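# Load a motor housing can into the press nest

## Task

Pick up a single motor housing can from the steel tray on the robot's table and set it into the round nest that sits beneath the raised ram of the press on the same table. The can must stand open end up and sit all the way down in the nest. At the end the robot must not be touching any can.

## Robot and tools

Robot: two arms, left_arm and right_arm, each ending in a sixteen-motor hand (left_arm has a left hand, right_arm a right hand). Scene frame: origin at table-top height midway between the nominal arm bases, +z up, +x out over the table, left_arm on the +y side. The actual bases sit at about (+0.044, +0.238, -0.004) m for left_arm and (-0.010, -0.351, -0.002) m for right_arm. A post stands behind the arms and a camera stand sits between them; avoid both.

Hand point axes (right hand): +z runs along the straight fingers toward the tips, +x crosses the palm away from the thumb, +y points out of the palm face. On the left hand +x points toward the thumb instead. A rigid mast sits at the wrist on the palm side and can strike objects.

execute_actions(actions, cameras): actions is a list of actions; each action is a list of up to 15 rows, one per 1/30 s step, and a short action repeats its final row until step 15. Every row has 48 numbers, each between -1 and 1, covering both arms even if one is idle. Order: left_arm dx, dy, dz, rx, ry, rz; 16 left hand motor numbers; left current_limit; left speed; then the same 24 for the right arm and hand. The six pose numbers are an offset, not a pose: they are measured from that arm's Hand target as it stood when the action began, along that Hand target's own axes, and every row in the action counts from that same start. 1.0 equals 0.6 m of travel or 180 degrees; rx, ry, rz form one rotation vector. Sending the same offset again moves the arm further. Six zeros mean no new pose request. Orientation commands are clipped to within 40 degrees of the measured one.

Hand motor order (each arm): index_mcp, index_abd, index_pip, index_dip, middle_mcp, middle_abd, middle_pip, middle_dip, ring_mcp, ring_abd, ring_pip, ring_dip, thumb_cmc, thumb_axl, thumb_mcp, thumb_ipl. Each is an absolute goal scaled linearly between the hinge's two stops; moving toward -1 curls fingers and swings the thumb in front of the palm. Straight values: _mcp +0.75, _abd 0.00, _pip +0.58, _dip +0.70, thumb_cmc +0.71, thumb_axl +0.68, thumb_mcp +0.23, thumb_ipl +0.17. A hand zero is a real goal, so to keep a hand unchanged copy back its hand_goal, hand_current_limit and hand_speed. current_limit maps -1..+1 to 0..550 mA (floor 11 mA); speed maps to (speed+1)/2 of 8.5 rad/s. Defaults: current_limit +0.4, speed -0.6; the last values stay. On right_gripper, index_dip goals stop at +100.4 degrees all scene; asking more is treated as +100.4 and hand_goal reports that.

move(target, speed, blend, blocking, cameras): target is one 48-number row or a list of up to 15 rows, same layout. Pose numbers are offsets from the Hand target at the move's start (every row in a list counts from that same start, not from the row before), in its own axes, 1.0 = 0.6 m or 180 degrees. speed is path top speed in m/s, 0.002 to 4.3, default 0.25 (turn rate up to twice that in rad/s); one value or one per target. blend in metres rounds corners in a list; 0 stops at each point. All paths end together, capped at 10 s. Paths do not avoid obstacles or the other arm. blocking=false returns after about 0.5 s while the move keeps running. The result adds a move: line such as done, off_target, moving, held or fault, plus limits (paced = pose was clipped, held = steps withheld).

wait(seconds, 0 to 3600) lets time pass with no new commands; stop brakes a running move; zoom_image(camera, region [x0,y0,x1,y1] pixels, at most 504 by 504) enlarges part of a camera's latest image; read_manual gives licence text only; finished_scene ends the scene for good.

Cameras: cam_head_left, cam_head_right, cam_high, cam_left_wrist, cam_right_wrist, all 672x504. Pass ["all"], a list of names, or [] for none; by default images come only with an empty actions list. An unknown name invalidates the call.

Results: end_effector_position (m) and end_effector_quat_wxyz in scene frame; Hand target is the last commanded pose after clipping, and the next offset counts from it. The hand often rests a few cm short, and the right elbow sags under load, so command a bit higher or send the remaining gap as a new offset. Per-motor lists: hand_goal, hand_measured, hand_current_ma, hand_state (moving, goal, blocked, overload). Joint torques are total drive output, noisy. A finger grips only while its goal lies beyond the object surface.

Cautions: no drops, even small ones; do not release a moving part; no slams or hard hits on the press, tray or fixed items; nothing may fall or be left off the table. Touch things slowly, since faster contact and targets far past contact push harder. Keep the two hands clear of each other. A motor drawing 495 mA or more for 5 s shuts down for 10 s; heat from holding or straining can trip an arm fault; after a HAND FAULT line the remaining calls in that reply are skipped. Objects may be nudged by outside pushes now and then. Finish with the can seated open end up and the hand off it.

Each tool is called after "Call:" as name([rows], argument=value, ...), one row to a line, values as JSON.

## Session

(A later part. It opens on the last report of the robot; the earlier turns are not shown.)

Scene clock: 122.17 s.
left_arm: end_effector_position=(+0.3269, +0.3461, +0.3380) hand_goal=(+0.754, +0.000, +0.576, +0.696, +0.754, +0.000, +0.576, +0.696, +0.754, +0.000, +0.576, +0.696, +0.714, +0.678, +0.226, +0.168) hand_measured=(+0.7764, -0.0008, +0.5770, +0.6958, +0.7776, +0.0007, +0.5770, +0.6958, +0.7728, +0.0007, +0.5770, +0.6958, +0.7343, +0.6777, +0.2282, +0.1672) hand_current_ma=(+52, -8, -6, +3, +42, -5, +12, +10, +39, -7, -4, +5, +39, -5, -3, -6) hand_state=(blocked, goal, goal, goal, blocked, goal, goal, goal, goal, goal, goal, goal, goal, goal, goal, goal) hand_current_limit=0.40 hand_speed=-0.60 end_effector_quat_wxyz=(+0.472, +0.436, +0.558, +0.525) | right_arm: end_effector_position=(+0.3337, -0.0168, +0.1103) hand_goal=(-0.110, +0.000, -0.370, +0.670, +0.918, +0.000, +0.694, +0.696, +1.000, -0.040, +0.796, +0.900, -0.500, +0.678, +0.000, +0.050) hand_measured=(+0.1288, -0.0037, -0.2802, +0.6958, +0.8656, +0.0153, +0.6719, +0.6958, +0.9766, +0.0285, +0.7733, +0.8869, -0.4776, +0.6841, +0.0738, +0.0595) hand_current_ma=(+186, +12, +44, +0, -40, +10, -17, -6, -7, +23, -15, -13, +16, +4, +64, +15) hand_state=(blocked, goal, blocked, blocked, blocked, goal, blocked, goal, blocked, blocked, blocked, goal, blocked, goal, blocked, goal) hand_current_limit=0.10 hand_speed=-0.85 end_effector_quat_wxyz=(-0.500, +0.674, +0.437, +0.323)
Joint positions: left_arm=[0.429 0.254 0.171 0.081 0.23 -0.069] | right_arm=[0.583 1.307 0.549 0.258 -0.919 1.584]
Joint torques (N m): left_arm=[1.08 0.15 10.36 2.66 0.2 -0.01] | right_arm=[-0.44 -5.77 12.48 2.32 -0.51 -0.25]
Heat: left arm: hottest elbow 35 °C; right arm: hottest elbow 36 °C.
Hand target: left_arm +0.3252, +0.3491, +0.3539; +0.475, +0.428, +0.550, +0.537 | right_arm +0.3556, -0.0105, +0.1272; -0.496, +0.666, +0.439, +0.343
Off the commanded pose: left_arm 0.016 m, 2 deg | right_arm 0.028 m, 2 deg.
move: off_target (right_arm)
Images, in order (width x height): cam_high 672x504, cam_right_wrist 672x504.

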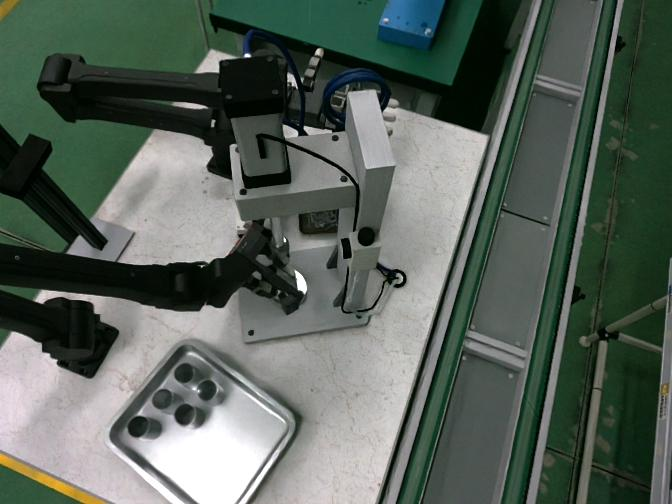

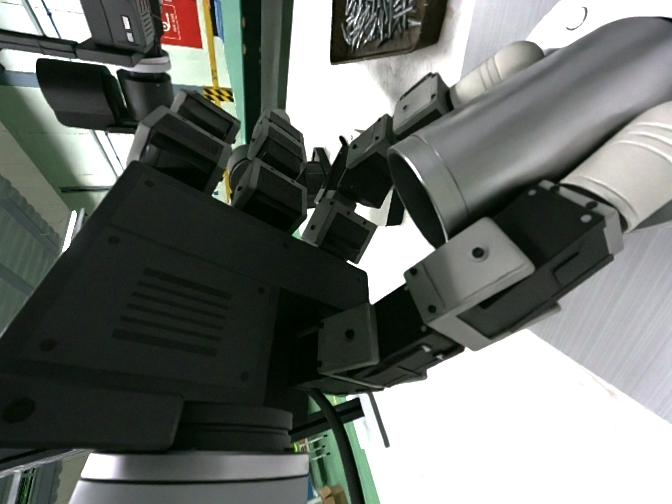

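Call:
move(target=[0,0,0,0,0,0,0.754,0,0.576,0.696,0.754,0,0.576,0.696,0.754,0,0.576,0.696,0.714,0.678,0.226,0.168,0.4,-0.6, 0.019,0.0375,-0.0067,0,0,0,-0.11,0,-0.40,0.67,0.918,0,0.693,0.696,1.0,-0.04,0.796,0.9,-0.50,0.678,-0.08,0.04,0.1,-0.85], speed=0.03, cameras=["cam_right_wrist","cam_high","cam_head_left"])

Call:
zoom_image(camera="cam_right_wrist", region=[412, 0, 672, 280])

Call:
zoom_image(camera="cam_high", region=[255, 245, 315, 305])

Scene clock: 123.67 s.
left_arm: end_effector_position=(+0.3269, +0.3461, +0.3380) hand_goal=(+0.754, +0.000, +0.576, +0.696, +0.754, +0.000, +0.576, +0.696, +0.754, +0.000, +0.576, +0.696, +0.714, +0.678, +0.226, +0.168) hand_measured=(+0.7764, +0.0007, +0.5770, +0.6958, +0.7776, +0.0007, +0.5770, +0.6958, +0.7740, -0.0008, +0.5770, +0.6958, +0.7330, +0.6777, +0.2282, +0.1672) hand_current_ma=(+48, -3, -7, +7, +41, -4, +11, +9, +29, -4, +1, +3, +29, -1, -4, -4) hand_state=(blocked, goal, goal, goal, blocked, goal, goal, goal, goal, goal, goal, goal, goal, goal, goal, goal) hand_current_limit=0.40 hand_speed=-0.60 end_effector_quat_wxyz=(+0.472, +0.436, +0.558, +0.525) | right_arm: end_effector_position=(+0.3562, -0.0180, +0.1145) hand_goal=(-0.110, +0.000, -0.400, +0.670, +0.918, +0.000, +0.694, +0.696, +1.000, -0.040, +0.796, +0.900, -0.500, +0.678, -0.080, +0.040) hand_measured=(+0.0842, -0.0008, -0.2956, +0.6971, +0.8656, +0.0153, +0.6719, +0.6958, +0.9766, +0.0285, +0.7733, +0.8869, -0.4700, +0.6841, -0.0163, +0.0643) hand_current_ma=(+141, +6, +53, +4, -39, +7, -22, -8, -6, +24, -11, -15, +22, +0, +53, +21) hand_state=(blocked, goal, blocked, blocked, blocked, goal, blocked, goal, blocked, blocked, blocked, goal, blocked, goal, blocked, blocked) hand_current_limit=0.10 hand_speed=-0.85 end_effector_quat_wxyz=(-0.503, +0.672, +0.436, +0.323)
Joint positions: left_arm=[0.429 0.254 0.171 0.081 0.23 -0.069] | right_arm=[0.541 1.348 0.604 0.223 -0.962 1.556]
Joint torques (N m): left_arm=[1.08 0.21 10.36 2.65 0.19 -0.01] | right_arm=[-0.73 -6.3 12.77 2.02 -0.46 -0.33]
Heat: left arm: hottest elbow 35 °C; right arm: hottest elbow 36 °C.
Hand target: left_arm +0.3252, +0.3491, +0.3539; +0.475, +0.428, +0.550, +0.537 | right_arm +0.3807, -0.0143, +0.1304; -0.496, +0.666, +0.439, +0.343
Off the commanded pose: left_arm 0.016 m, 2 deg | right_arm 0.029 m, 3 deg.
move: off_target (right_arm)
Images, in order (width x height): cam_head_left 672x504, cam_high 672x504, cam_right_wrist 672x504.

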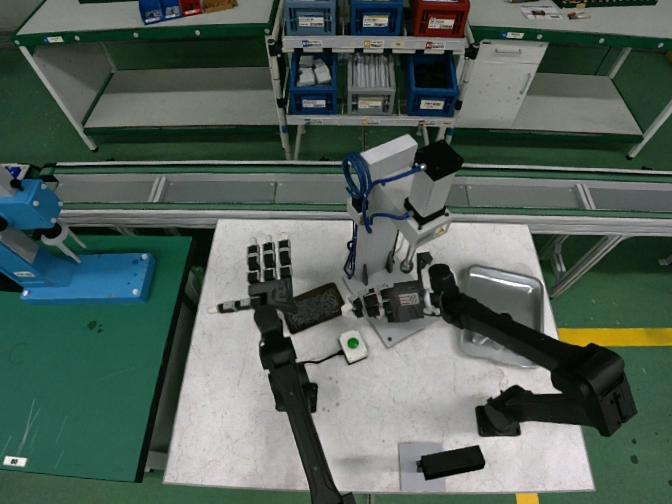

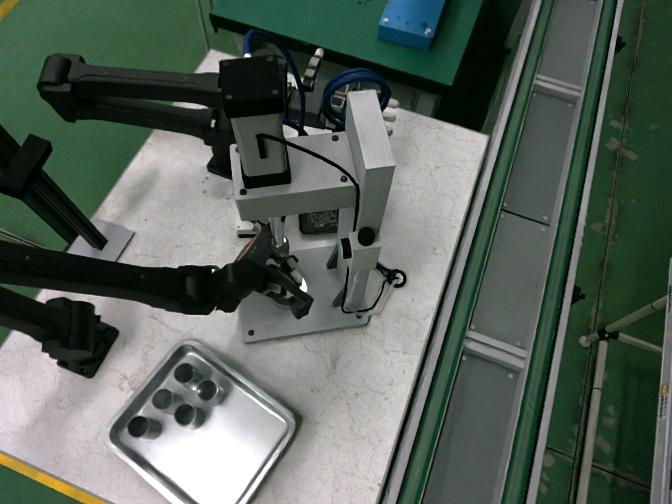

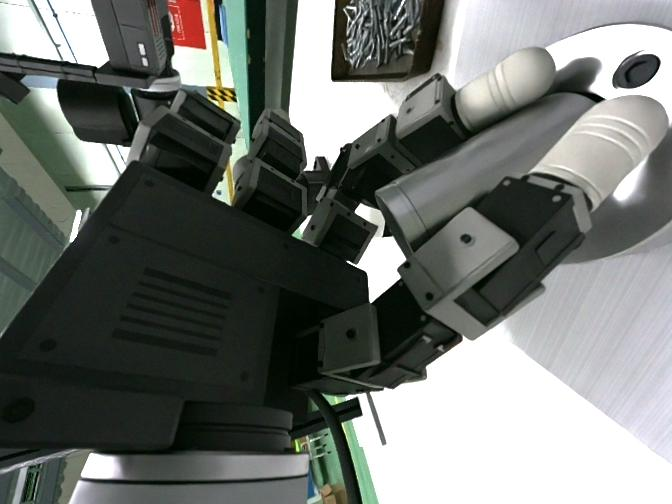

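Scaled by 1.800.

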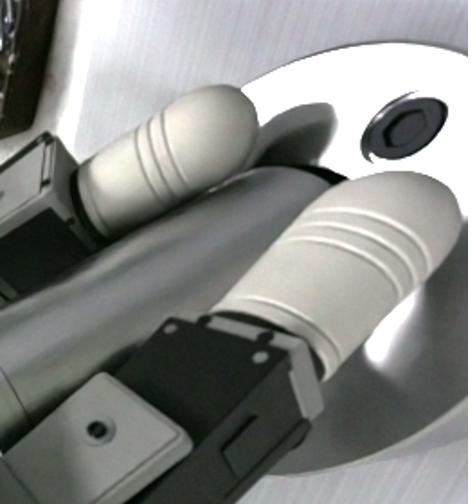

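Scaled by 8.400.

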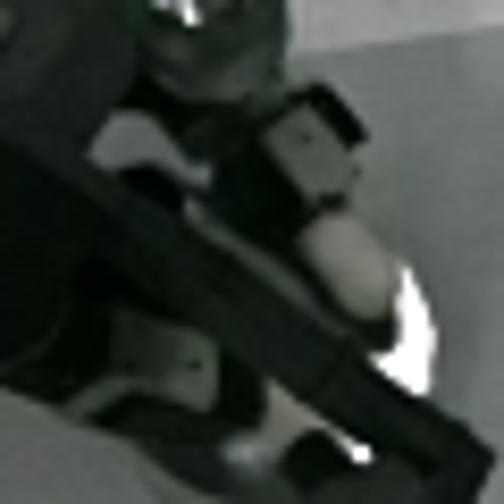

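Call:
move([
  [0,0,0,0,0,0,0.754,0,0.576,0.696,0.754,0,0.576,0.696,0.754,0,0.576,0.696,0.714,0.678,0.226,0.168,0.4,-0.6, -0.0405,-0.0047,-0.0043,0,0,0,0.30,0,-0.15,0.696,0.918,0,0.693,0.696,1.0,-0.04,0.796,0.9,-0.50,0.678,0.36,0.06,0.2,-0.8],
  [0,0,0,0,0,0,0.754,0,0.576,0.696,0.754,0,0.576,0.696,0.754,0,0.576,0.696,0.714,0.678,0.226,0.168,0.4,-0.6, -0.1005,-0.1513,-0.0037,0,0,0,0.30,0,-0.15,0.696,0.918,0,0.693,0.696,1.0,-0.04,0.796,0.9,-0.50,0.678,0.36,0.06,0.2,-0.8],
], speed=0.06, cameras=["cam_right_wrist","cam_high","cam_head_left","cam_head_right"])

Call:
zoom_image(camera="cam_high", region=[245, 245, 325, 325])

Call:
zoom_image(camera="cam_head_left", region=[360, 250, 430, 320])

Scene clock: 127.67 s.
left_arm: end_effector_position=(+0.3269, +0.3461, +0.3380) hand_goal=(+0.754, +0.000, +0.576, +0.696, +0.754, +0.000, +0.576, +0.696, +0.754, +0.000, +0.576, +0.696, +0.714, +0.678, +0.226, +0.168) hand_measured=(+0.7776, +0.0007, +0.5770, +0.6958, +0.7776, +0.0007, +0.5770, +0.6958, +0.7740, +0.0007, +0.5770, +0.6971, +0.7330, +0.6767, +0.2282, +0.1681) hand_current_ma=(+51, -13, -5, +10, +45, -8, +13, +13, +32, -6, +1, +7, +35, -8, -9, +2) hand_state=(blocked, goal, goal, goal, blocked, goal, goal, goal, goal, goal, goal, goal, goal, goal, goal, goal) hand_current_limit=0.40 hand_speed=-0.60 end_effector_quat_wxyz=(+0.472, +0.436, +0.558, +0.525) | right_arm: end_effector_position=(+0.2792, -0.0204, +0.1094) hand_goal=(+0.300, +0.000, -0.150, +0.696, +0.918, +0.000, +0.694, +0.696, +1.000, -0.040, +0.796, +0.900, -0.500, +0.678, +0.360, +0.060) hand_measured=(+0.2856, +0.0007, -0.1596, +0.6932, +0.8668, +0.0153, +0.6719, +0.6958, +0.9766, +0.0285, +0.7733, +0.8869, -0.4700, +0.6798, +0.3420, +0.0604) hand_current_ma=(-11, +4, -10, -10, -42, +8, -17, -5, -6, +24, -14, -16, +21, +0, +0, +7) hand_state=(goal, goal, goal, goal, blocked, goal, blocked, goal, blocked, blocked, blocked, goal, blocked, goal, goal, goal) hand_current_limit=0.20 hand_speed=-0.80 end_effector_quat_wxyz=(-0.492, +0.669, +0.440, +0.342)
Joint positions: left_arm=[0.429 0.254 0.171 0.081 0.23 -0.069] | right_arm=[0.692 1.174 0.406 0.351 -0.801 1.645]
Joint torques (N m): left_arm=[1.08 0.15 10.36 2.63 0.2 -0.01] | right_arm=[1.79 -5.83 7.23 3.14 -0.27 -0.01]
Heat: left arm: hottest elbow 35 °C; right arm: hottest elbow 36 °C.
Hand target: left_arm +0.3252, +0.3491, +0.3539; +0.475, +0.428, +0.550, +0.537 | right_arm +0.2737, -0.0201, +0.1098; -0.496, +0.666, +0.439, +0.343
Off the commanded pose: left_arm 0.016 m, 2 deg | right_arm 0.005 m, 1 deg.
move: done
Images, in order (width x height): cam_head_left 672x504, cam_head_right 672x504, cam_high 672x504, cam_right_wrist 672x504.

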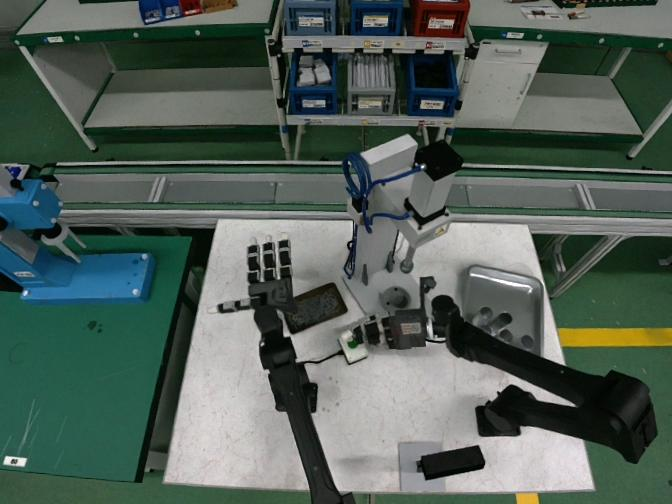

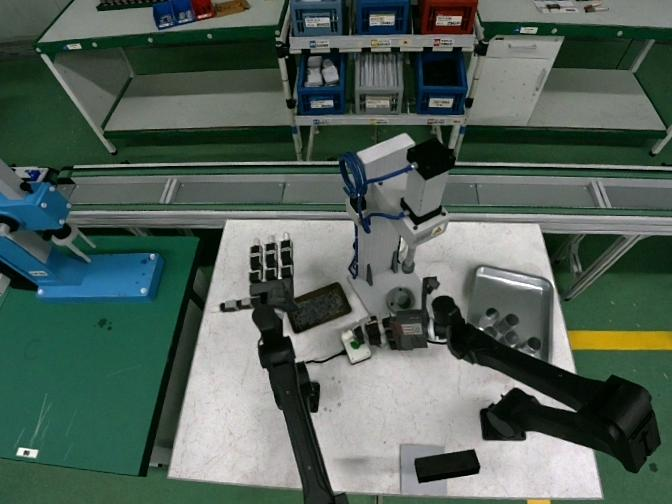

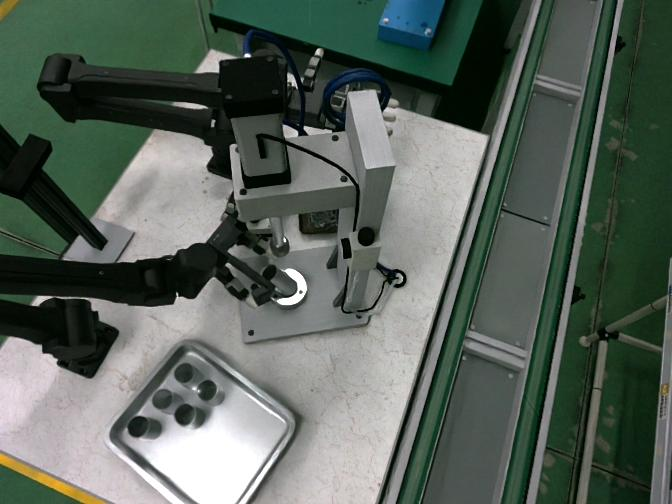

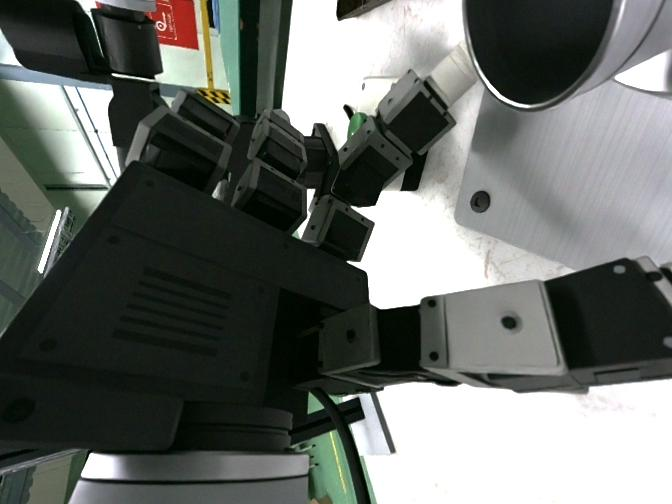

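Scaled by 6.300.

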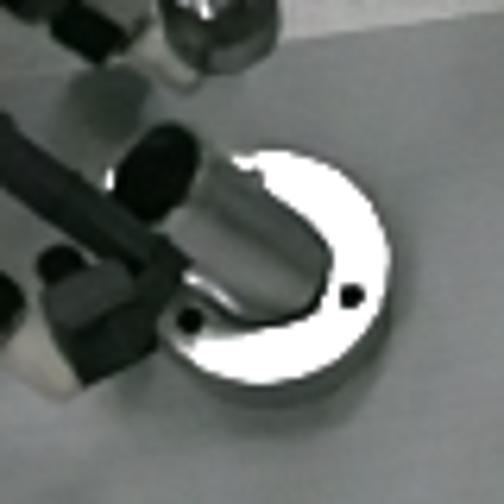

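Scaled by 7.200.

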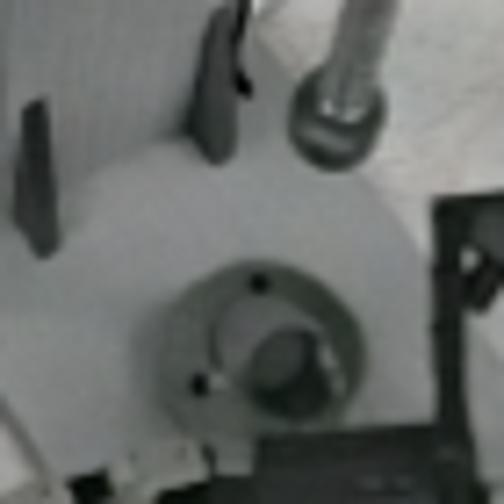

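Call:
move(target=[0,0,0,0,0,0,0.754,0,0.576,0.696,0.754,0,0.576,0.696,0.754,0,0.576,0.696,0.714,0.678,0.226,0.168,0.4,-0.6, -0.002,-0.036,0.0235,0,0,0,0.30,0,-0.15,0.696,0.918,0,0.693,0.696,1.0,-0.04,0.796,0.9,-0.55,0.678,0.36,0.06,0.2,-0.8], speed=0.08, cameras=[])

Call:
move(target=[0,0,0,0,0,0,0.754,0,0.576,0.696,0.754,0,0.576,0.696,0.754,0,0.576,0.696,0.714,0.678,0.226,0.168,0.4,-0.6, 0,0,0,0,0,0,-0.15,0,-0.25,0.696,0.918,0,0.693,0.696,1.0,-0.04,0.796,0.9,-0.55,0.678,-0.02,0.06,0.0,-0.7], speed=0.08, cameras=["cam_right_wrist","cam_high","cam_head_left"])

Call:
zoom_image(camera="cam_high", region=[235, 235, 315, 315])

Scene clock: 129.57 s.
left_arm: end_effector_position=(+0.3269, +0.3461, +0.3380) hand_goal=(+0.754, +0.000, +0.576, +0.696, +0.754, +0.000, +0.576, +0.696, +0.754, +0.000, +0.576, +0.696, +0.714, +0.678, +0.226, +0.168) hand_measured=(+0.7764, +0.0007, +0.5770, +0.6958, +0.7776, +0.0007, +0.5770, +0.6958, +0.7728, -0.0008, +0.5770, +0.6958, +0.7330, +0.6777, +0.2282, +0.1681) hand_current_ma=(+47, -5, -7, +2, +41, -12, +14, +11, +31, -10, +0, +0, +33, -1, -5, -5) hand_state=(blocked, goal, goal, goal, blocked, goal, goal, goal, goal, goal, goal, goal, goal, goal, goal, goal) hand_current_limit=0.40 hand_speed=-0.60 end_effector_quat_wxyz=(+0.472, +0.436, +0.558, +0.525) | right_arm: end_effector_position=(+0.2591, -0.0041, +0.1123) hand_goal=(+0.300, +0.000, -0.150, +0.696, +0.918, +0.000, +0.694, +0.696, +1.000, -0.040, +0.796, +0.900, -0.550, +0.678, +0.360, +0.060) hand_measured=(+0.2868, +0.0007, -0.1596, +0.6945, +0.8680, +0.0139, +0.6719, +0.6958, +0.9766, +0.0270, +0.7733, +0.8869, -0.4788, +0.6798, +0.3420, +0.0604) hand_current_ma=(-13, +5, -14, -9, -35, +8, -17, -6, +1, +24, -11, -15, +48, +3, -1, +11) hand_state=(goal, goal, goal, goal, blocked, goal, blocked, goal, blocked, blocked, blocked, goal, blocked, goal, goal, goal) hand_current_limit=0.20 hand_speed=-0.80 end_effector_quat_wxyz=(-0.492, +0.669, +0.440, +0.342)
Joint positions: left_arm=[0.429 0.254 0.171 0.081 0.23 -0.069] | right_arm=[0.785 1.155 0.396 0.375 -0.715 1.693]
Joint torques (N m): left_arm=[1.08 -0.03 10.4 2.67 0.19 -0.01] | right_arm=[1.67 -5.71 7.34 3.21 -0.21 -0.02]
Heat: left arm: hottest elbow 35 °C; right arm: hottest elbow 36 °C.
Hand target: left_arm +0.3252, +0.3491, +0.3539; +0.475, +0.428, +0.550, +0.537 | right_arm +0.2537, -0.0042, +0.1126; -0.496, +0.666, +0.439, +0.343
Off the commanded pose: left_arm 0.016 m, 2 deg | right_arm 0.006 m, 1 deg.
move: done

Scene clock: 130.30 s.
left_arm: end_effector_position=(+0.3269, +0.3461, +0.3380) hand_goal=(+0.754, +0.000, +0.576, +0.696, +0.754, +0.000, +0.576, +0.696, +0.754, +0.000, +0.576, +0.696, +0.714, +0.678, +0.226, +0.168) hand_measured=(+0.7764, +0.0007, +0.5770, +0.6958, +0.7776, -0.0008, +0.5770, +0.6958, +0.7740, -0.0008, +0.5770, +0.6958, +0.7330, +0.6777, +0.2282, +0.1672) hand_current_ma=(+51, -10, -13, +12, +40, -5, +12, +5, +33, -9, -1, +7, +38, +2, -5, -3) hand_state=(blocked, goal, goal, goal, blocked, goal, goal, goal, goal, goal, goal, goal, goal, goal, goal, goal) hand_current_limit=0.40 hand_speed=-0.60 end_effector_quat_wxyz=(+0.472, +0.436, +0.558, +0.525) | right_arm: end_effector_position=(+0.2592, -0.0041, +0.1123) hand_goal=(-0.150, +0.000, -0.250, +0.696, +0.918, +0.000, +0.694, +0.696, +1.000, -0.040, +0.796, +0.900, -0.550, +0.678, -0.020, +0.060) hand_measured=(-0.1269, +0.0007, -0.2327, +0.6983, +0.8680, +0.0153, +0.6719, +0.6958, +0.9766, +0.0285, +0.7746, +0.8869, -0.4776, +0.6841, -0.0044, +0.0662) hand_current_ma=(+6, +9, +1, -8, -39, +7, -22, -5, -3, +24, -13, -18, +46, +5, +15, +13) hand_state=(blocked, goal, goal, goal, blocked, goal, blocked, goal, blocked, blocked, blocked, goal, blocked, goal, goal, goal) hand_current_limit=0.00 hand_speed=-0.70 end_effector_quat_wxyz=(-0.492, +0.669, +0.440, +0.342)
Joint positions: left_arm=[0.429 0.254 0.171 0.081 0.23 -0.069] | right_arm=[0.785 1.155 0.396 0.375 -0.715 1.694]
Joint torques (N m): left_arm=[1.03 -0.03 10.36 2.62 0.2 -0.01] | right_arm=[1.79 -5.6 7.34 3.25 -0.21 -0.03]
Heat: left arm: hottest elbow 35 °C; right arm: hottest elbow 36 °C.
Hand target: left_arm +0.3252, +0.3491, +0.3539; +0.475, +0.428, +0.550, +0.537 | right_arm +0.2537, -0.0042, +0.1127; -0.496, +0.666, +0.439, +0.343
Off the commanded pose: left_arm 0.016 m, 2 deg | right_arm 0.005 m, 1 deg.
move: done
Images, in order (width x height): cam_head_left 672x504, cam_high 672x504, cam_right_wrist 672x504.

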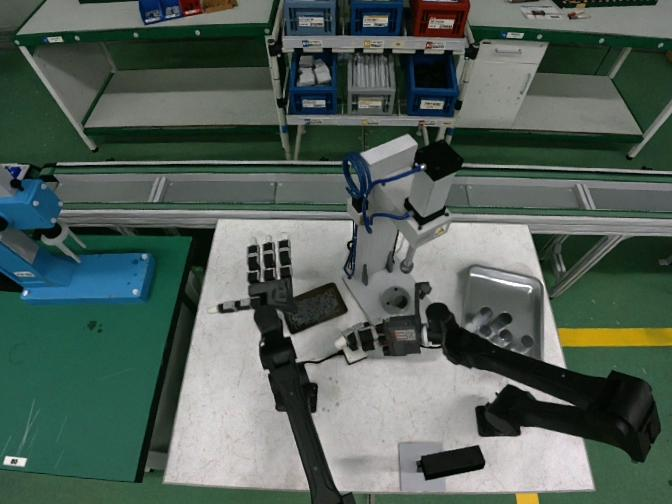

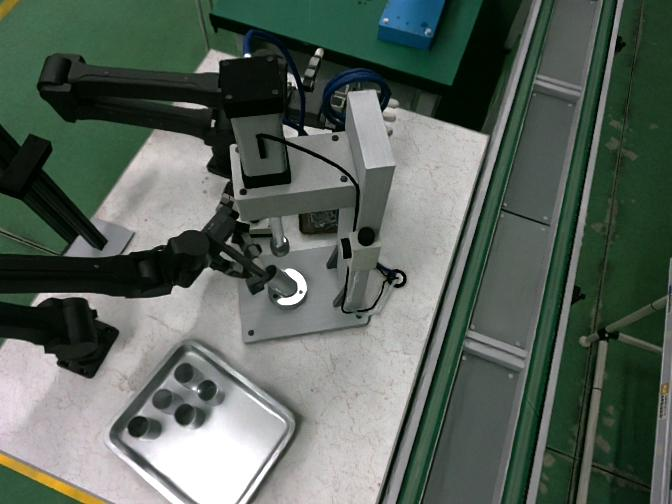

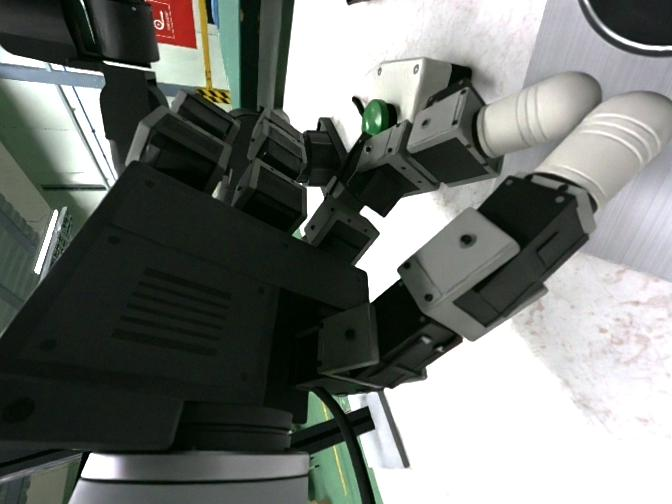

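Scaled by 6.300.

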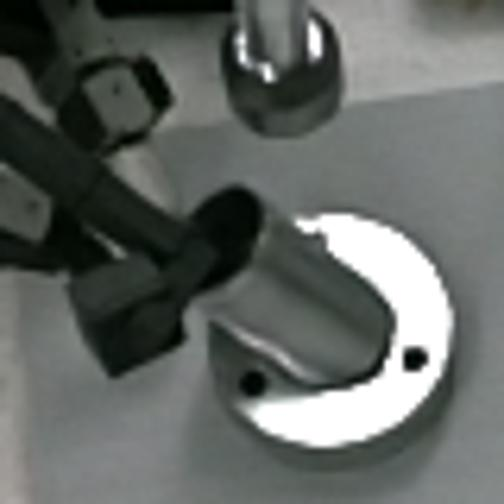

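Call:
move([
  [0,0,0,0,0,0,0.754,0,0.576,0.696,0.754,0,0.576,0.696,0.754,0,0.576,0.696,0.714,0.678,0.226,0.168,0.4,-0.6, 0.0501,0.0041,0.0053,0,0,0,-0.15,0,-0.25,0.696,0.918,0,0.693,0.696,1.0,-0.04,0.796,0.9,-0.55,0.678,-0.02,0.06,0.0,-0.7],
  [0,0,0,0,0,0,0.754,0,0.576,0.696,0.754,0,0.576,0.696,0.754,0,0.576,0.696,0.714,0.678,0.226,0.168,0.4,-0.6, 0.0597,0.0364,-0.0005,0,0,0,-0.15,0,-0.25,0.696,0.918,0,0.693,0.696,1.0,-0.04,0.796,0.9,-0.55,0.678,-0.02,0.06,0.0,-0.7],
], speed=0.04, cameras=["cam_right_wrist","cam_high","cam_head_left"])

Call:
zoom_image(camera="cam_high", region=[235, 235, 315, 315])

Scene clock: 132.83 s.
left_arm: end_effector_position=(+0.3269, +0.3461, +0.3380) hand_goal=(+0.754, +0.000, +0.576, +0.696, +0.754, +0.000, +0.576, +0.696, +0.754, +0.000, +0.576, +0.696, +0.714, +0.678, +0.226, +0.168) hand_measured=(+0.7764, +0.0007, +0.5770, +0.6958, +0.7776, +0.0007, +0.5770, +0.6958, +0.7740, +0.0007, +0.5757, +0.6958, +0.7343, +0.6767, +0.2282, +0.1681) hand_current_ma=(+53, -13, -13, +7, +36, -7, +4, +11, +31, -9, +7, +6, +32, -4, -1, -5) hand_state=(blocked, goal, goal, goal, blocked, goal, goal, goal, goal, goal, goal, goal, goal, goal, goal, goal) hand_current_limit=0.40 hand_speed=-0.60 end_effector_quat_wxyz=(+0.472, +0.436, +0.558, +0.525) | right_arm: end_effector_position=(+0.2692, -0.0102, +0.1161) hand_goal=(-0.150, +0.000, -0.250, +0.696, +0.918, +0.000, +0.694, +0.696, +1.000, -0.040, +0.796, +0.900, -0.550, +0.678, -0.020, +0.060) hand_measured=(-0.1269, +0.0007, -0.2327, +0.6983, +0.8680, +0.0139, +0.6719, +0.6958, +0.9754, +0.0285, +0.7733, +0.8869, -0.4776, +0.6841, -0.0044, +0.0662) hand_current_ma=(+3, +9, +0, -7, -33, +9, -16, -10, -6, +24, -10, -13, +50, -1, +18, +10) hand_state=(blocked, goal, goal, goal, blocked, goal, blocked, goal, blocked, blocked, blocked, goal, blocked, goal, goal, goal) hand_current_limit=0.00 hand_speed=-0.70 end_effector_quat_wxyz=(-0.496, +0.677, +0.435, +0.325)
Joint positions: left_arm=[0.429 0.254 0.171 0.081 0.23 -0.069] | right_arm=[0.736 1.148 0.431 0.292 -0.77 1.686]
Joint torques (N m): left_arm=[1.03 0.03 10.36 2.66 0.2 -0.01] | right_arm=[0.09 -3.78 13.38 2.18 -0.55 -0.29]
Heat: left arm: hottest elbow 35 °C; right arm: hottest elbow 36 °C.
Hand target: left_arm +0.3252, +0.3491, +0.3539; +0.475, +0.428, +0.550, +0.537 | right_arm +0.2875, +0.0017, +0.1370; -0.496, +0.666, +0.439, +0.343
Off the commanded pose: left_arm 0.016 m, 2 deg | right_arm 0.030 m, 2 deg.
move: off_target (right_arm)
Images, in order (width x height): cam_head_left 672x504, cam_high 672x504, cam_right_wrist 672x504.

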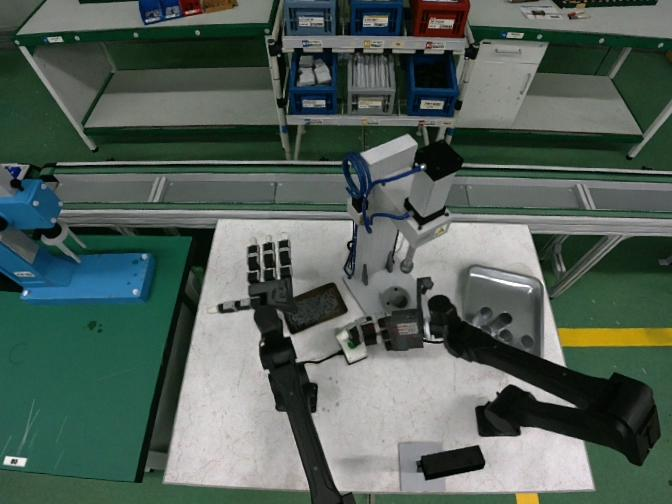

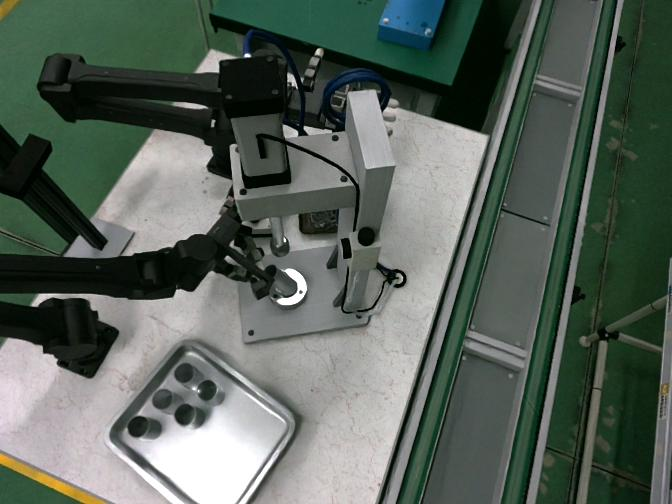

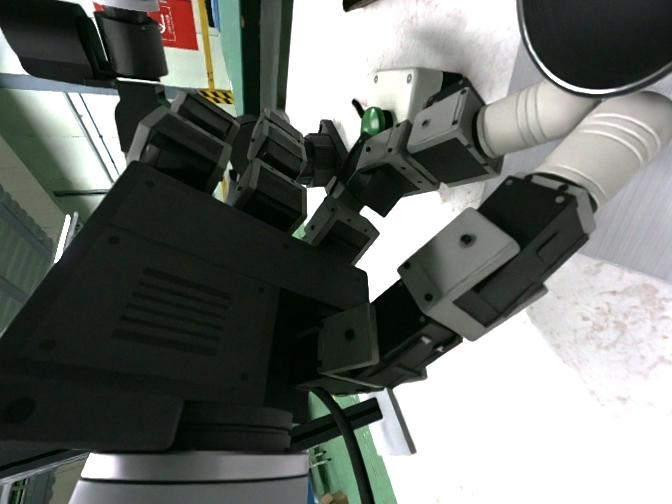

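Scaled by 6.300.

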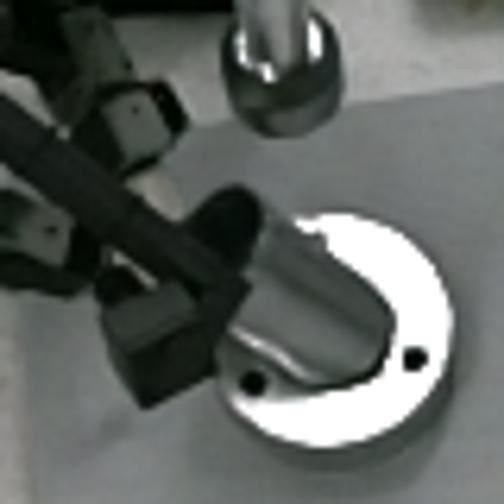

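Call:
move(target=[0,0,0,0,0,0,0.754,0,0.576,0.696,0.754,0,0.576,0.696,0.754,0,0.576,0.696,0.714,0.678,0.226,0.168,0.4,-0.6, 0.0137,0.0302,0.004,0,0,0,-0.15,0,-0.25,0.696,0.918,0,0.693,0.696,1.0,-0.04,0.796,0.9,-0.55,0.678,-0.02,0.06,0.0,-0.7], speed=0.03, cameras=["cam_right_wrist","cam_high","cam_head_left"])

Call:
zoom_image(camera="cam_high", region=[235, 235, 315, 315])

Call:
zoom_image(camera="cam_head_left", region=[360, 250, 430, 320])

Scene clock: 134.13 s.
left_arm: end_effector_position=(+0.3269, +0.3461, +0.3380) hand_goal=(+0.754, +0.000, +0.576, +0.696, +0.754, +0.000, +0.576, +0.696, +0.754, +0.000, +0.576, +0.696, +0.714, +0.678, +0.226, +0.168) hand_measured=(+0.7776, -0.0008, +0.5770, +0.6958, +0.7776, -0.0008, +0.5770, +0.6958, +0.7740, +0.0007, +0.5770, +0.6958, +0.7343, +0.6767, +0.2282, +0.1672) hand_current_ma=(+51, -11, -8, +10, +44, -12, +16, +5, +33, -15, -2, +12, +29, -3, -2, -2) hand_state=(blocked, goal, goal, goal, blocked, goal, goal, goal, goal, goal, goal, goal, goal, goal, goal, goal) hand_current_limit=0.40 hand_speed=-0.60 end_effector_quat_wxyz=(+0.472, +0.436, +0.558, +0.525) | right_arm: end_effector_position=(+0.2855, -0.0087, +0.1137) hand_goal=(-0.150, +0.000, -0.250, +0.696, +0.918, +0.000, +0.694, +0.696, +1.000, -0.040, +0.796, +0.900, -0.550, +0.678, -0.020, +0.060) hand_measured=(-0.1257, +0.0007, -0.2327, +0.6983, +0.8668, +0.0153, +0.6719, +0.6958, +0.9766, +0.0285, +0.7733, +0.8869, -0.4776, +0.6841, -0.0044, +0.0662) hand_current_ma=(+1, +9, +0, -9, -39, +9, -21, -7, -3, +23, -11, -14, +48, +6, +14, +10) hand_state=(blocked, goal, goal, goal, blocked, goal, blocked, goal, blocked, blocked, blocked, goal, blocked, goal, goal, goal) hand_current_limit=0.00 hand_speed=-0.70 end_effector_quat_wxyz=(-0.498, +0.680, +0.432, +0.320)
Joint positions: left_arm=[0.429 0.254 0.171 0.081 0.23 -0.069] | right_arm=[0.7 1.197 0.467 0.283 -0.805 1.672]
Joint torques (N m): left_arm=[0.97 0.15 10.39 2.65 0.19 0] | right_arm=[-0.09 -4.48 13.6 2.19 -0.57 -0.34]
Heat: left arm: hottest elbow 35 °C; right arm: hottest elbow 36 °C.
Hand target: left_arm +0.3252, +0.3491, +0.3539; +0.475, +0.428, +0.550, +0.537 | right_arm +0.3074, +0.0038, +0.1370; -0.496, +0.666, +0.439, +0.343
Off the commanded pose: left_arm 0.016 m, 2 deg | right_arm 0.035 m, 3 deg.
move: off_target (right_arm)
Images, in order (width x height): cam_head_left 672x504, cam_high 672x504, cam_right_wrist 672x504.

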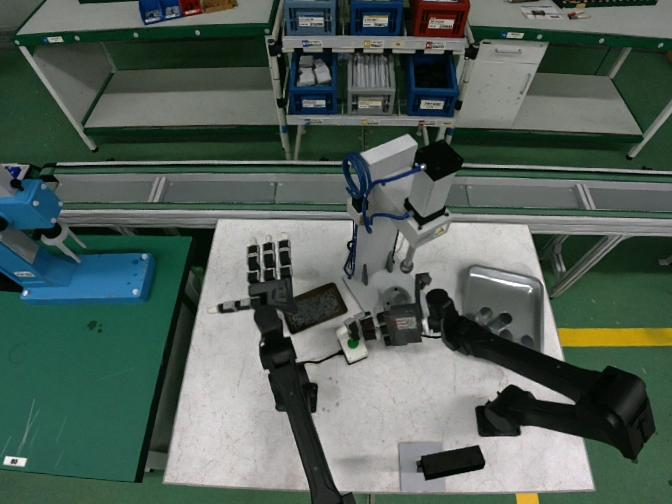

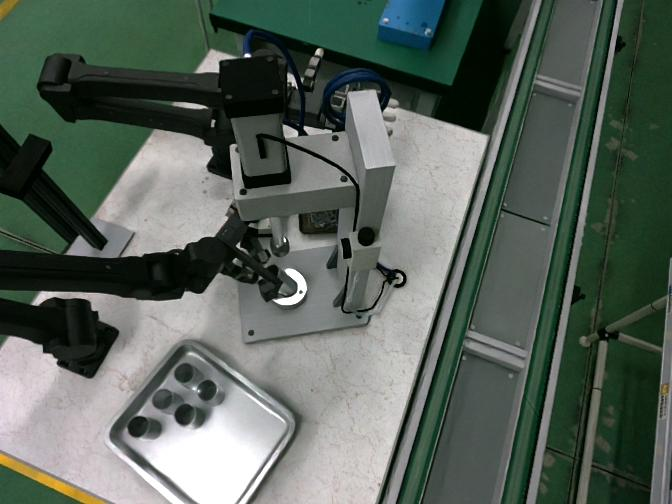

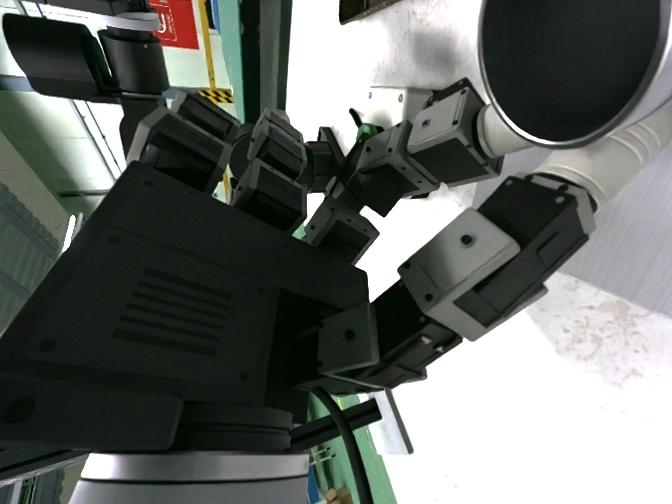

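Scaled by 6.300.

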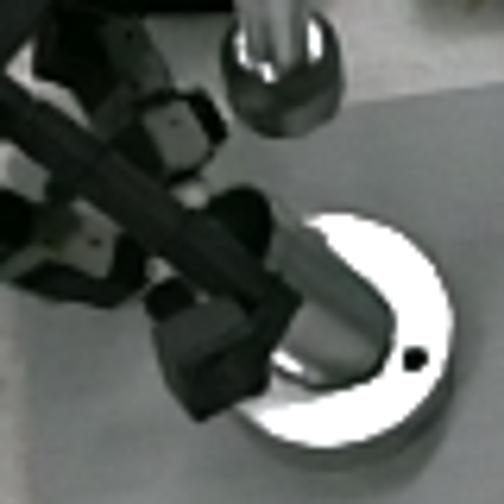

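Scaled by 7.200.

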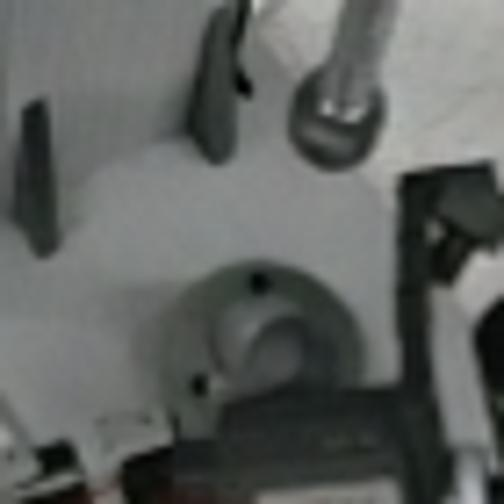

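Call:
move(target=[0,0,0,0,0,0,0.754,0,0.576,0.696,0.754,0,0.576,0.696,0.754,0,0.576,0.696,0.714,0.678,0.226,0.168,0.4,-0.6, 0.0137,0.0302,0.004,0,0,0,-0.15,0,-0.25,0.696,0.918,0,0.693,0.696,1.0,-0.04,0.796,0.9,-0.55,0.678,-0.02,0.06,0.0,-0.7], speed=0.03, cameras=["cam_right_wrist","cam_high","cam_head_left"])

Call:
zoom_image(camera="cam_high", region=[235, 235, 315, 315])

Call:
zoom_image(camera="cam_head_left", region=[360, 250, 430, 320])

Scene clock: 135.33 s.
left_arm: end_effector_position=(+0.3269, +0.3461, +0.3380) hand_goal=(+0.754, +0.000, +0.576, +0.696, +0.754, +0.000, +0.576, +0.696, +0.754, +0.000, +0.576, +0.696, +0.714, +0.678, +0.226, +0.168) hand_measured=(+0.7776, -0.0008, +0.5770, +0.6958, +0.7776, +0.0007, +0.5770, +0.6958, +0.7728, -0.0008, +0.5770, +0.6958, +0.7343, +0.6767, +0.2282, +0.1681) hand_current_ma=(+51, -13, -6, +10, +40, -6, +11, +14, +34, -6, +1, +7, +40, -6, -3, -1) hand_state=(blocked, goal, goal, goal, blocked, goal, goal, goal, goal, goal, goal, goal, goal, goal, goal, goal) hand_current_limit=0.40 hand_speed=-0.60 end_effector_quat_wxyz=(+0.472, +0.436, +0.558, +0.525) | right_arm: end_effector_position=(+0.3001, -0.0065, +0.1112) hand_goal=(-0.150, +0.000, -0.250, +0.696, +0.918, +0.000, +0.694, +0.696, +1.000, -0.040, +0.796, +0.900, -0.550, +0.678, -0.020, +0.060) hand_measured=(-0.1257, +0.0109, -0.2314, +0.6983, +0.8680, +0.0153, +0.6719, +0.6958, +0.9766, +0.0285, +0.7733, +0.8869, -0.4751, +0.6883, -0.0034, +0.0662) hand_current_ma=(-1, +12, +2, -9, -37, +11, -17, -6, -2, +22, -13, -15, +50, +4, +19, +12) hand_state=(blocked, goal, goal, goal, blocked, goal, blocked, goal, blocked, blocked, blocked, goal, blocked, goal, goal, goal) hand_current_limit=0.00 hand_speed=-0.70 end_effector_quat_wxyz=(-0.501, +0.683, +0.430, +0.313)
Joint positions: left_arm=[0.429 0.254 0.171 0.081 0.23 -0.069] | right_arm=[0.671 1.243 0.504 0.271 -0.839 1.662]
Joint torques (N m): left_arm=[1.03 0.09 10.36 2.63 0.19 0] | right_arm=[-0.44 -4.95 13.97 2.3 -0.46 -0.44]
Heat: left arm: hottest elbow 35 °C; right arm: hottest elbow 36 °C.
Hand target: left_arm +0.3252, +0.3491, +0.3539; +0.475, +0.428, +0.550, +0.537 | right_arm +0.3273, +0.0059, +0.1372; -0.496, +0.666, +0.439, +0.343
Off the commanded pose: left_arm 0.016 m, 2 deg | right_arm 0.040 m, 4 deg.
move: off_target (right_arm)
Images, in order (width x height): cam_head_left 672x504, cam_high 672x504, cam_right_wrist 672x504.

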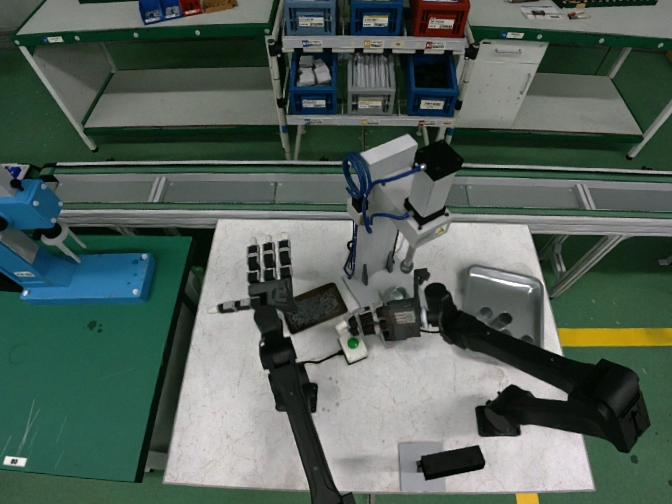

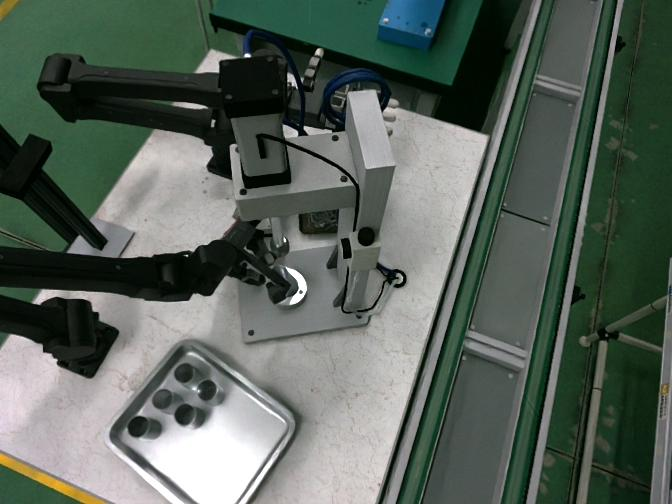

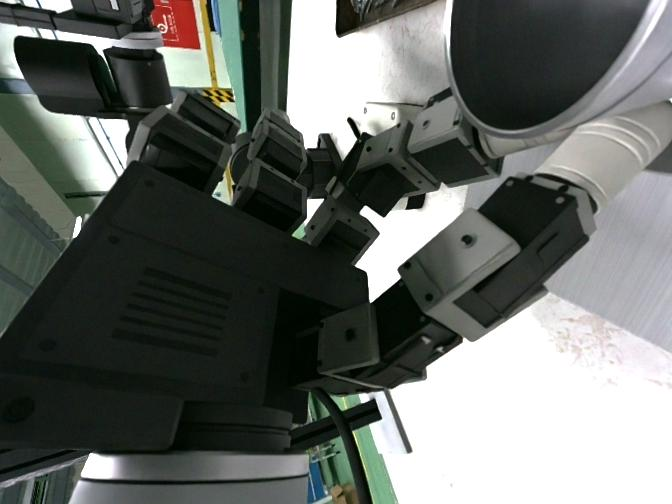

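Scaled by 6.300.

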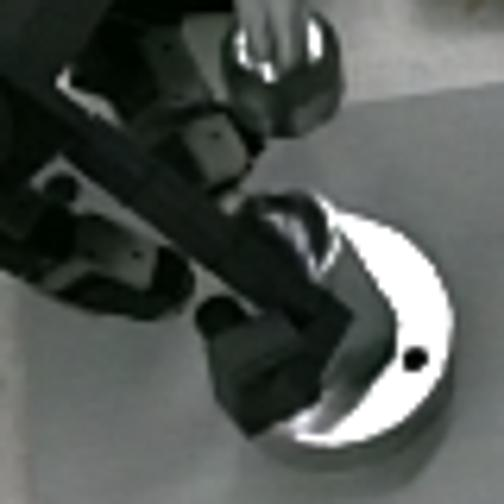

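Scaled by 7.200.

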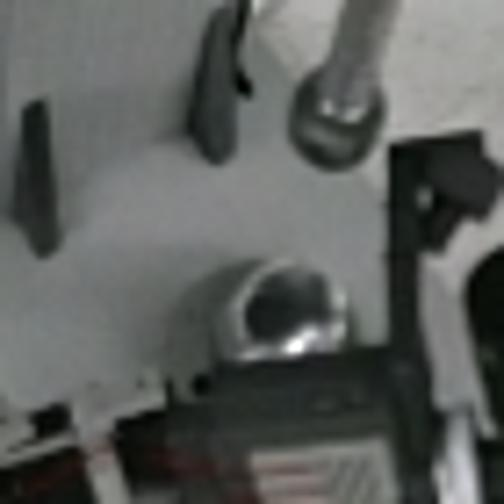

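Call:
move(target=[0,0,0,0,0,0,0.754,0,0.576,0.696,0.754,0,0.576,0.696,0.754,0,0.576,0.696,0.714,0.678,0.226,0.168,0.4,-0.6, 0.0108,0.0214,0.0022,0,0,0,-0.15,0,-0.25,0.696,0.918,0,0.693,0.696,1.0,-0.04,0.796,0.9,-0.55,0.678,-0.02,0.06,0.0,-0.7], speed=0.03, cameras=["cam_right_wrist","cam_high","cam_head_left"])

Call:
zoom_image(camera="cam_high", region=[235, 235, 315, 315])

Call:
zoom_image(camera="cam_head_left", region=[360, 250, 430, 320])

Scene clock: 136.37 s.
left_arm: end_effector_position=(+0.3269, +0.3461, +0.3380) hand_goal=(+0.754, +0.000, +0.576, +0.696, +0.754, +0.000, +0.576, +0.696, +0.754, +0.000, +0.576, +0.696, +0.714, +0.678, +0.226, +0.168) hand_measured=(+0.7764, -0.0008, +0.5770, +0.6958, +0.7776, +0.0007, +0.5770, +0.6958, +0.7728, -0.0008, +0.5770, +0.6958, +0.7343, +0.6777, +0.2282, +0.1681) hand_current_ma=(+46, -5, -10, +9, +41, -13, +13, +12, +31, -4, -1, +7, +29, -4, -2, -1) hand_state=(blocked, goal, goal, goal, blocked, goal, goal, goal, goal, goal, goal, goal, goal, goal, goal, goal) hand_current_limit=0.40 hand_speed=-0.60 end_effector_quat_wxyz=(+0.472, +0.436, +0.558, +0.525) | right_arm: end_effector_position=(+0.3072, -0.0048, +0.1089) hand_goal=(-0.150, +0.000, -0.250, +0.696, +0.918, +0.000, +0.694, +0.696, +1.000, -0.040, +0.796, +0.900, -0.550, +0.678, -0.020, +0.060) hand_measured=(-0.1269, +0.0183, -0.2571, +0.6932, +0.8668, +0.0153, +0.6719, +0.6958, +0.9766, +0.0285, +0.7720, +0.8869, -0.4412, +0.6988, -0.0064, +0.0662) hand_current_ma=(+1, +13, -7, -9, -36, +6, -21, -8, -1, +23, -13, -14, +82, +12, +15, +10) hand_state=(blocked, goal, goal, goal, blocked, goal, blocked, goal, blocked, blocked, blocked, goal, blocked, blocked, goal, goal) hand_current_limit=0.00 hand_speed=-0.70 end_effector_quat_wxyz=(-0.506, +0.685, +0.427, +0.304)
Joint positions: left_arm=[0.429 0.254 0.171 0.081 0.23 -0.069] | right_arm=[0.654 1.27 0.529 0.254 -0.865 1.66]
Joint torques (N m): left_arm=[0.97 0.09 10.36 2.63 0.2 0] | right_arm=[-1.03 -5.25 14.42 2.43 -0.23 -0.57]
Heat: left arm: hottest elbow 35 °C; right arm: hottest elbow 36 °C.
Hand target: left_arm +0.3252, +0.3491, +0.3539; +0.475, +0.428, +0.550, +0.537 | right_arm +0.3418, +0.0072, +0.1380; -0.496, +0.666, +0.439, +0.343
Off the commanded pose: left_arm 0.016 m, 2 deg | right_arm 0.047 m, 5 deg.
move: off_target (right_arm)
Images, in order (width x height): cam_head_left 672x504, cam_high 672x504, cam_right_wrist 672x504.

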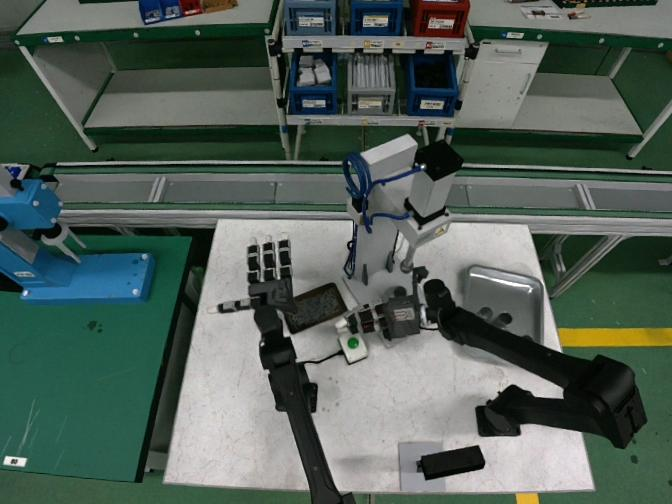

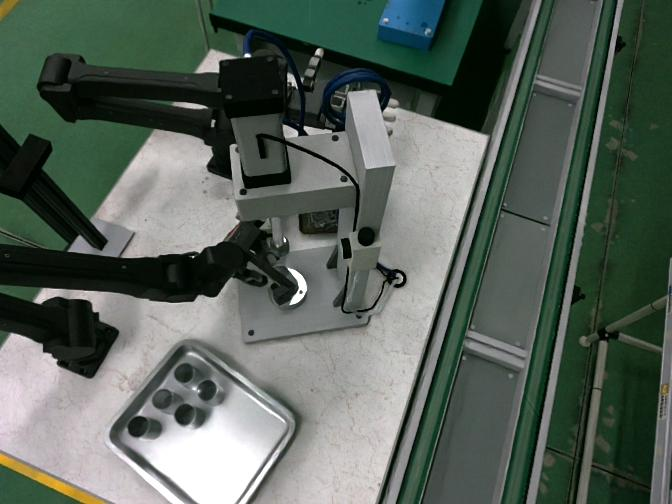

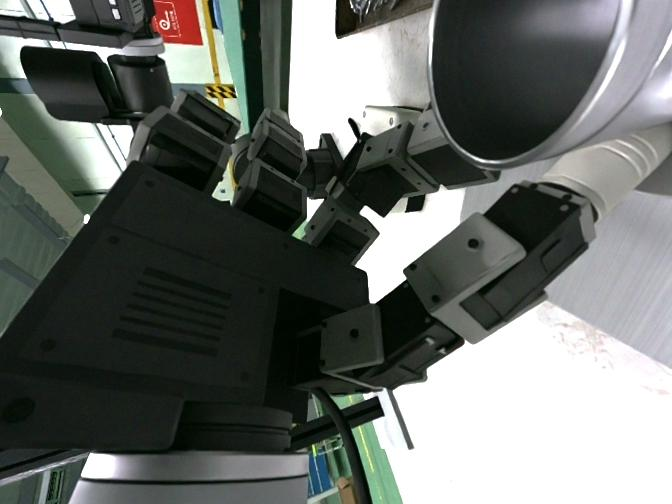

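Scaled by 6.300.

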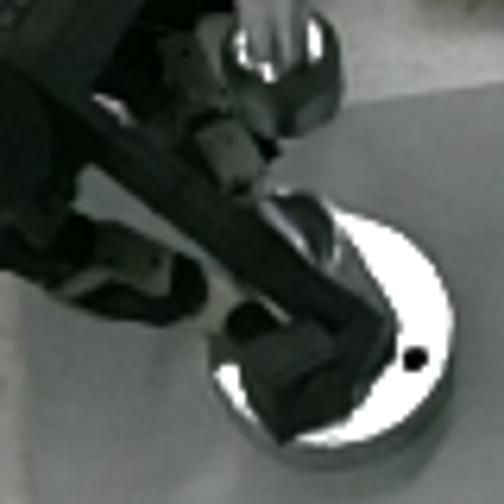

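Scaled by 7.200.

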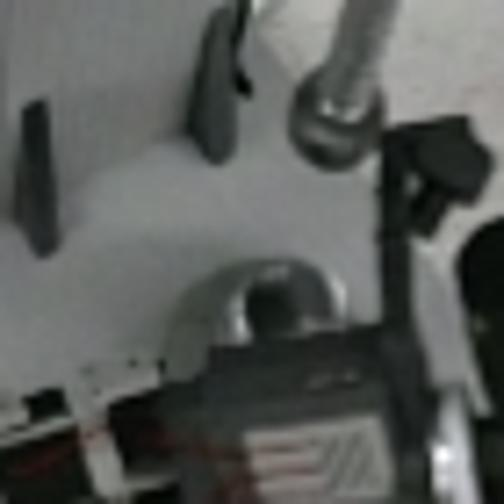

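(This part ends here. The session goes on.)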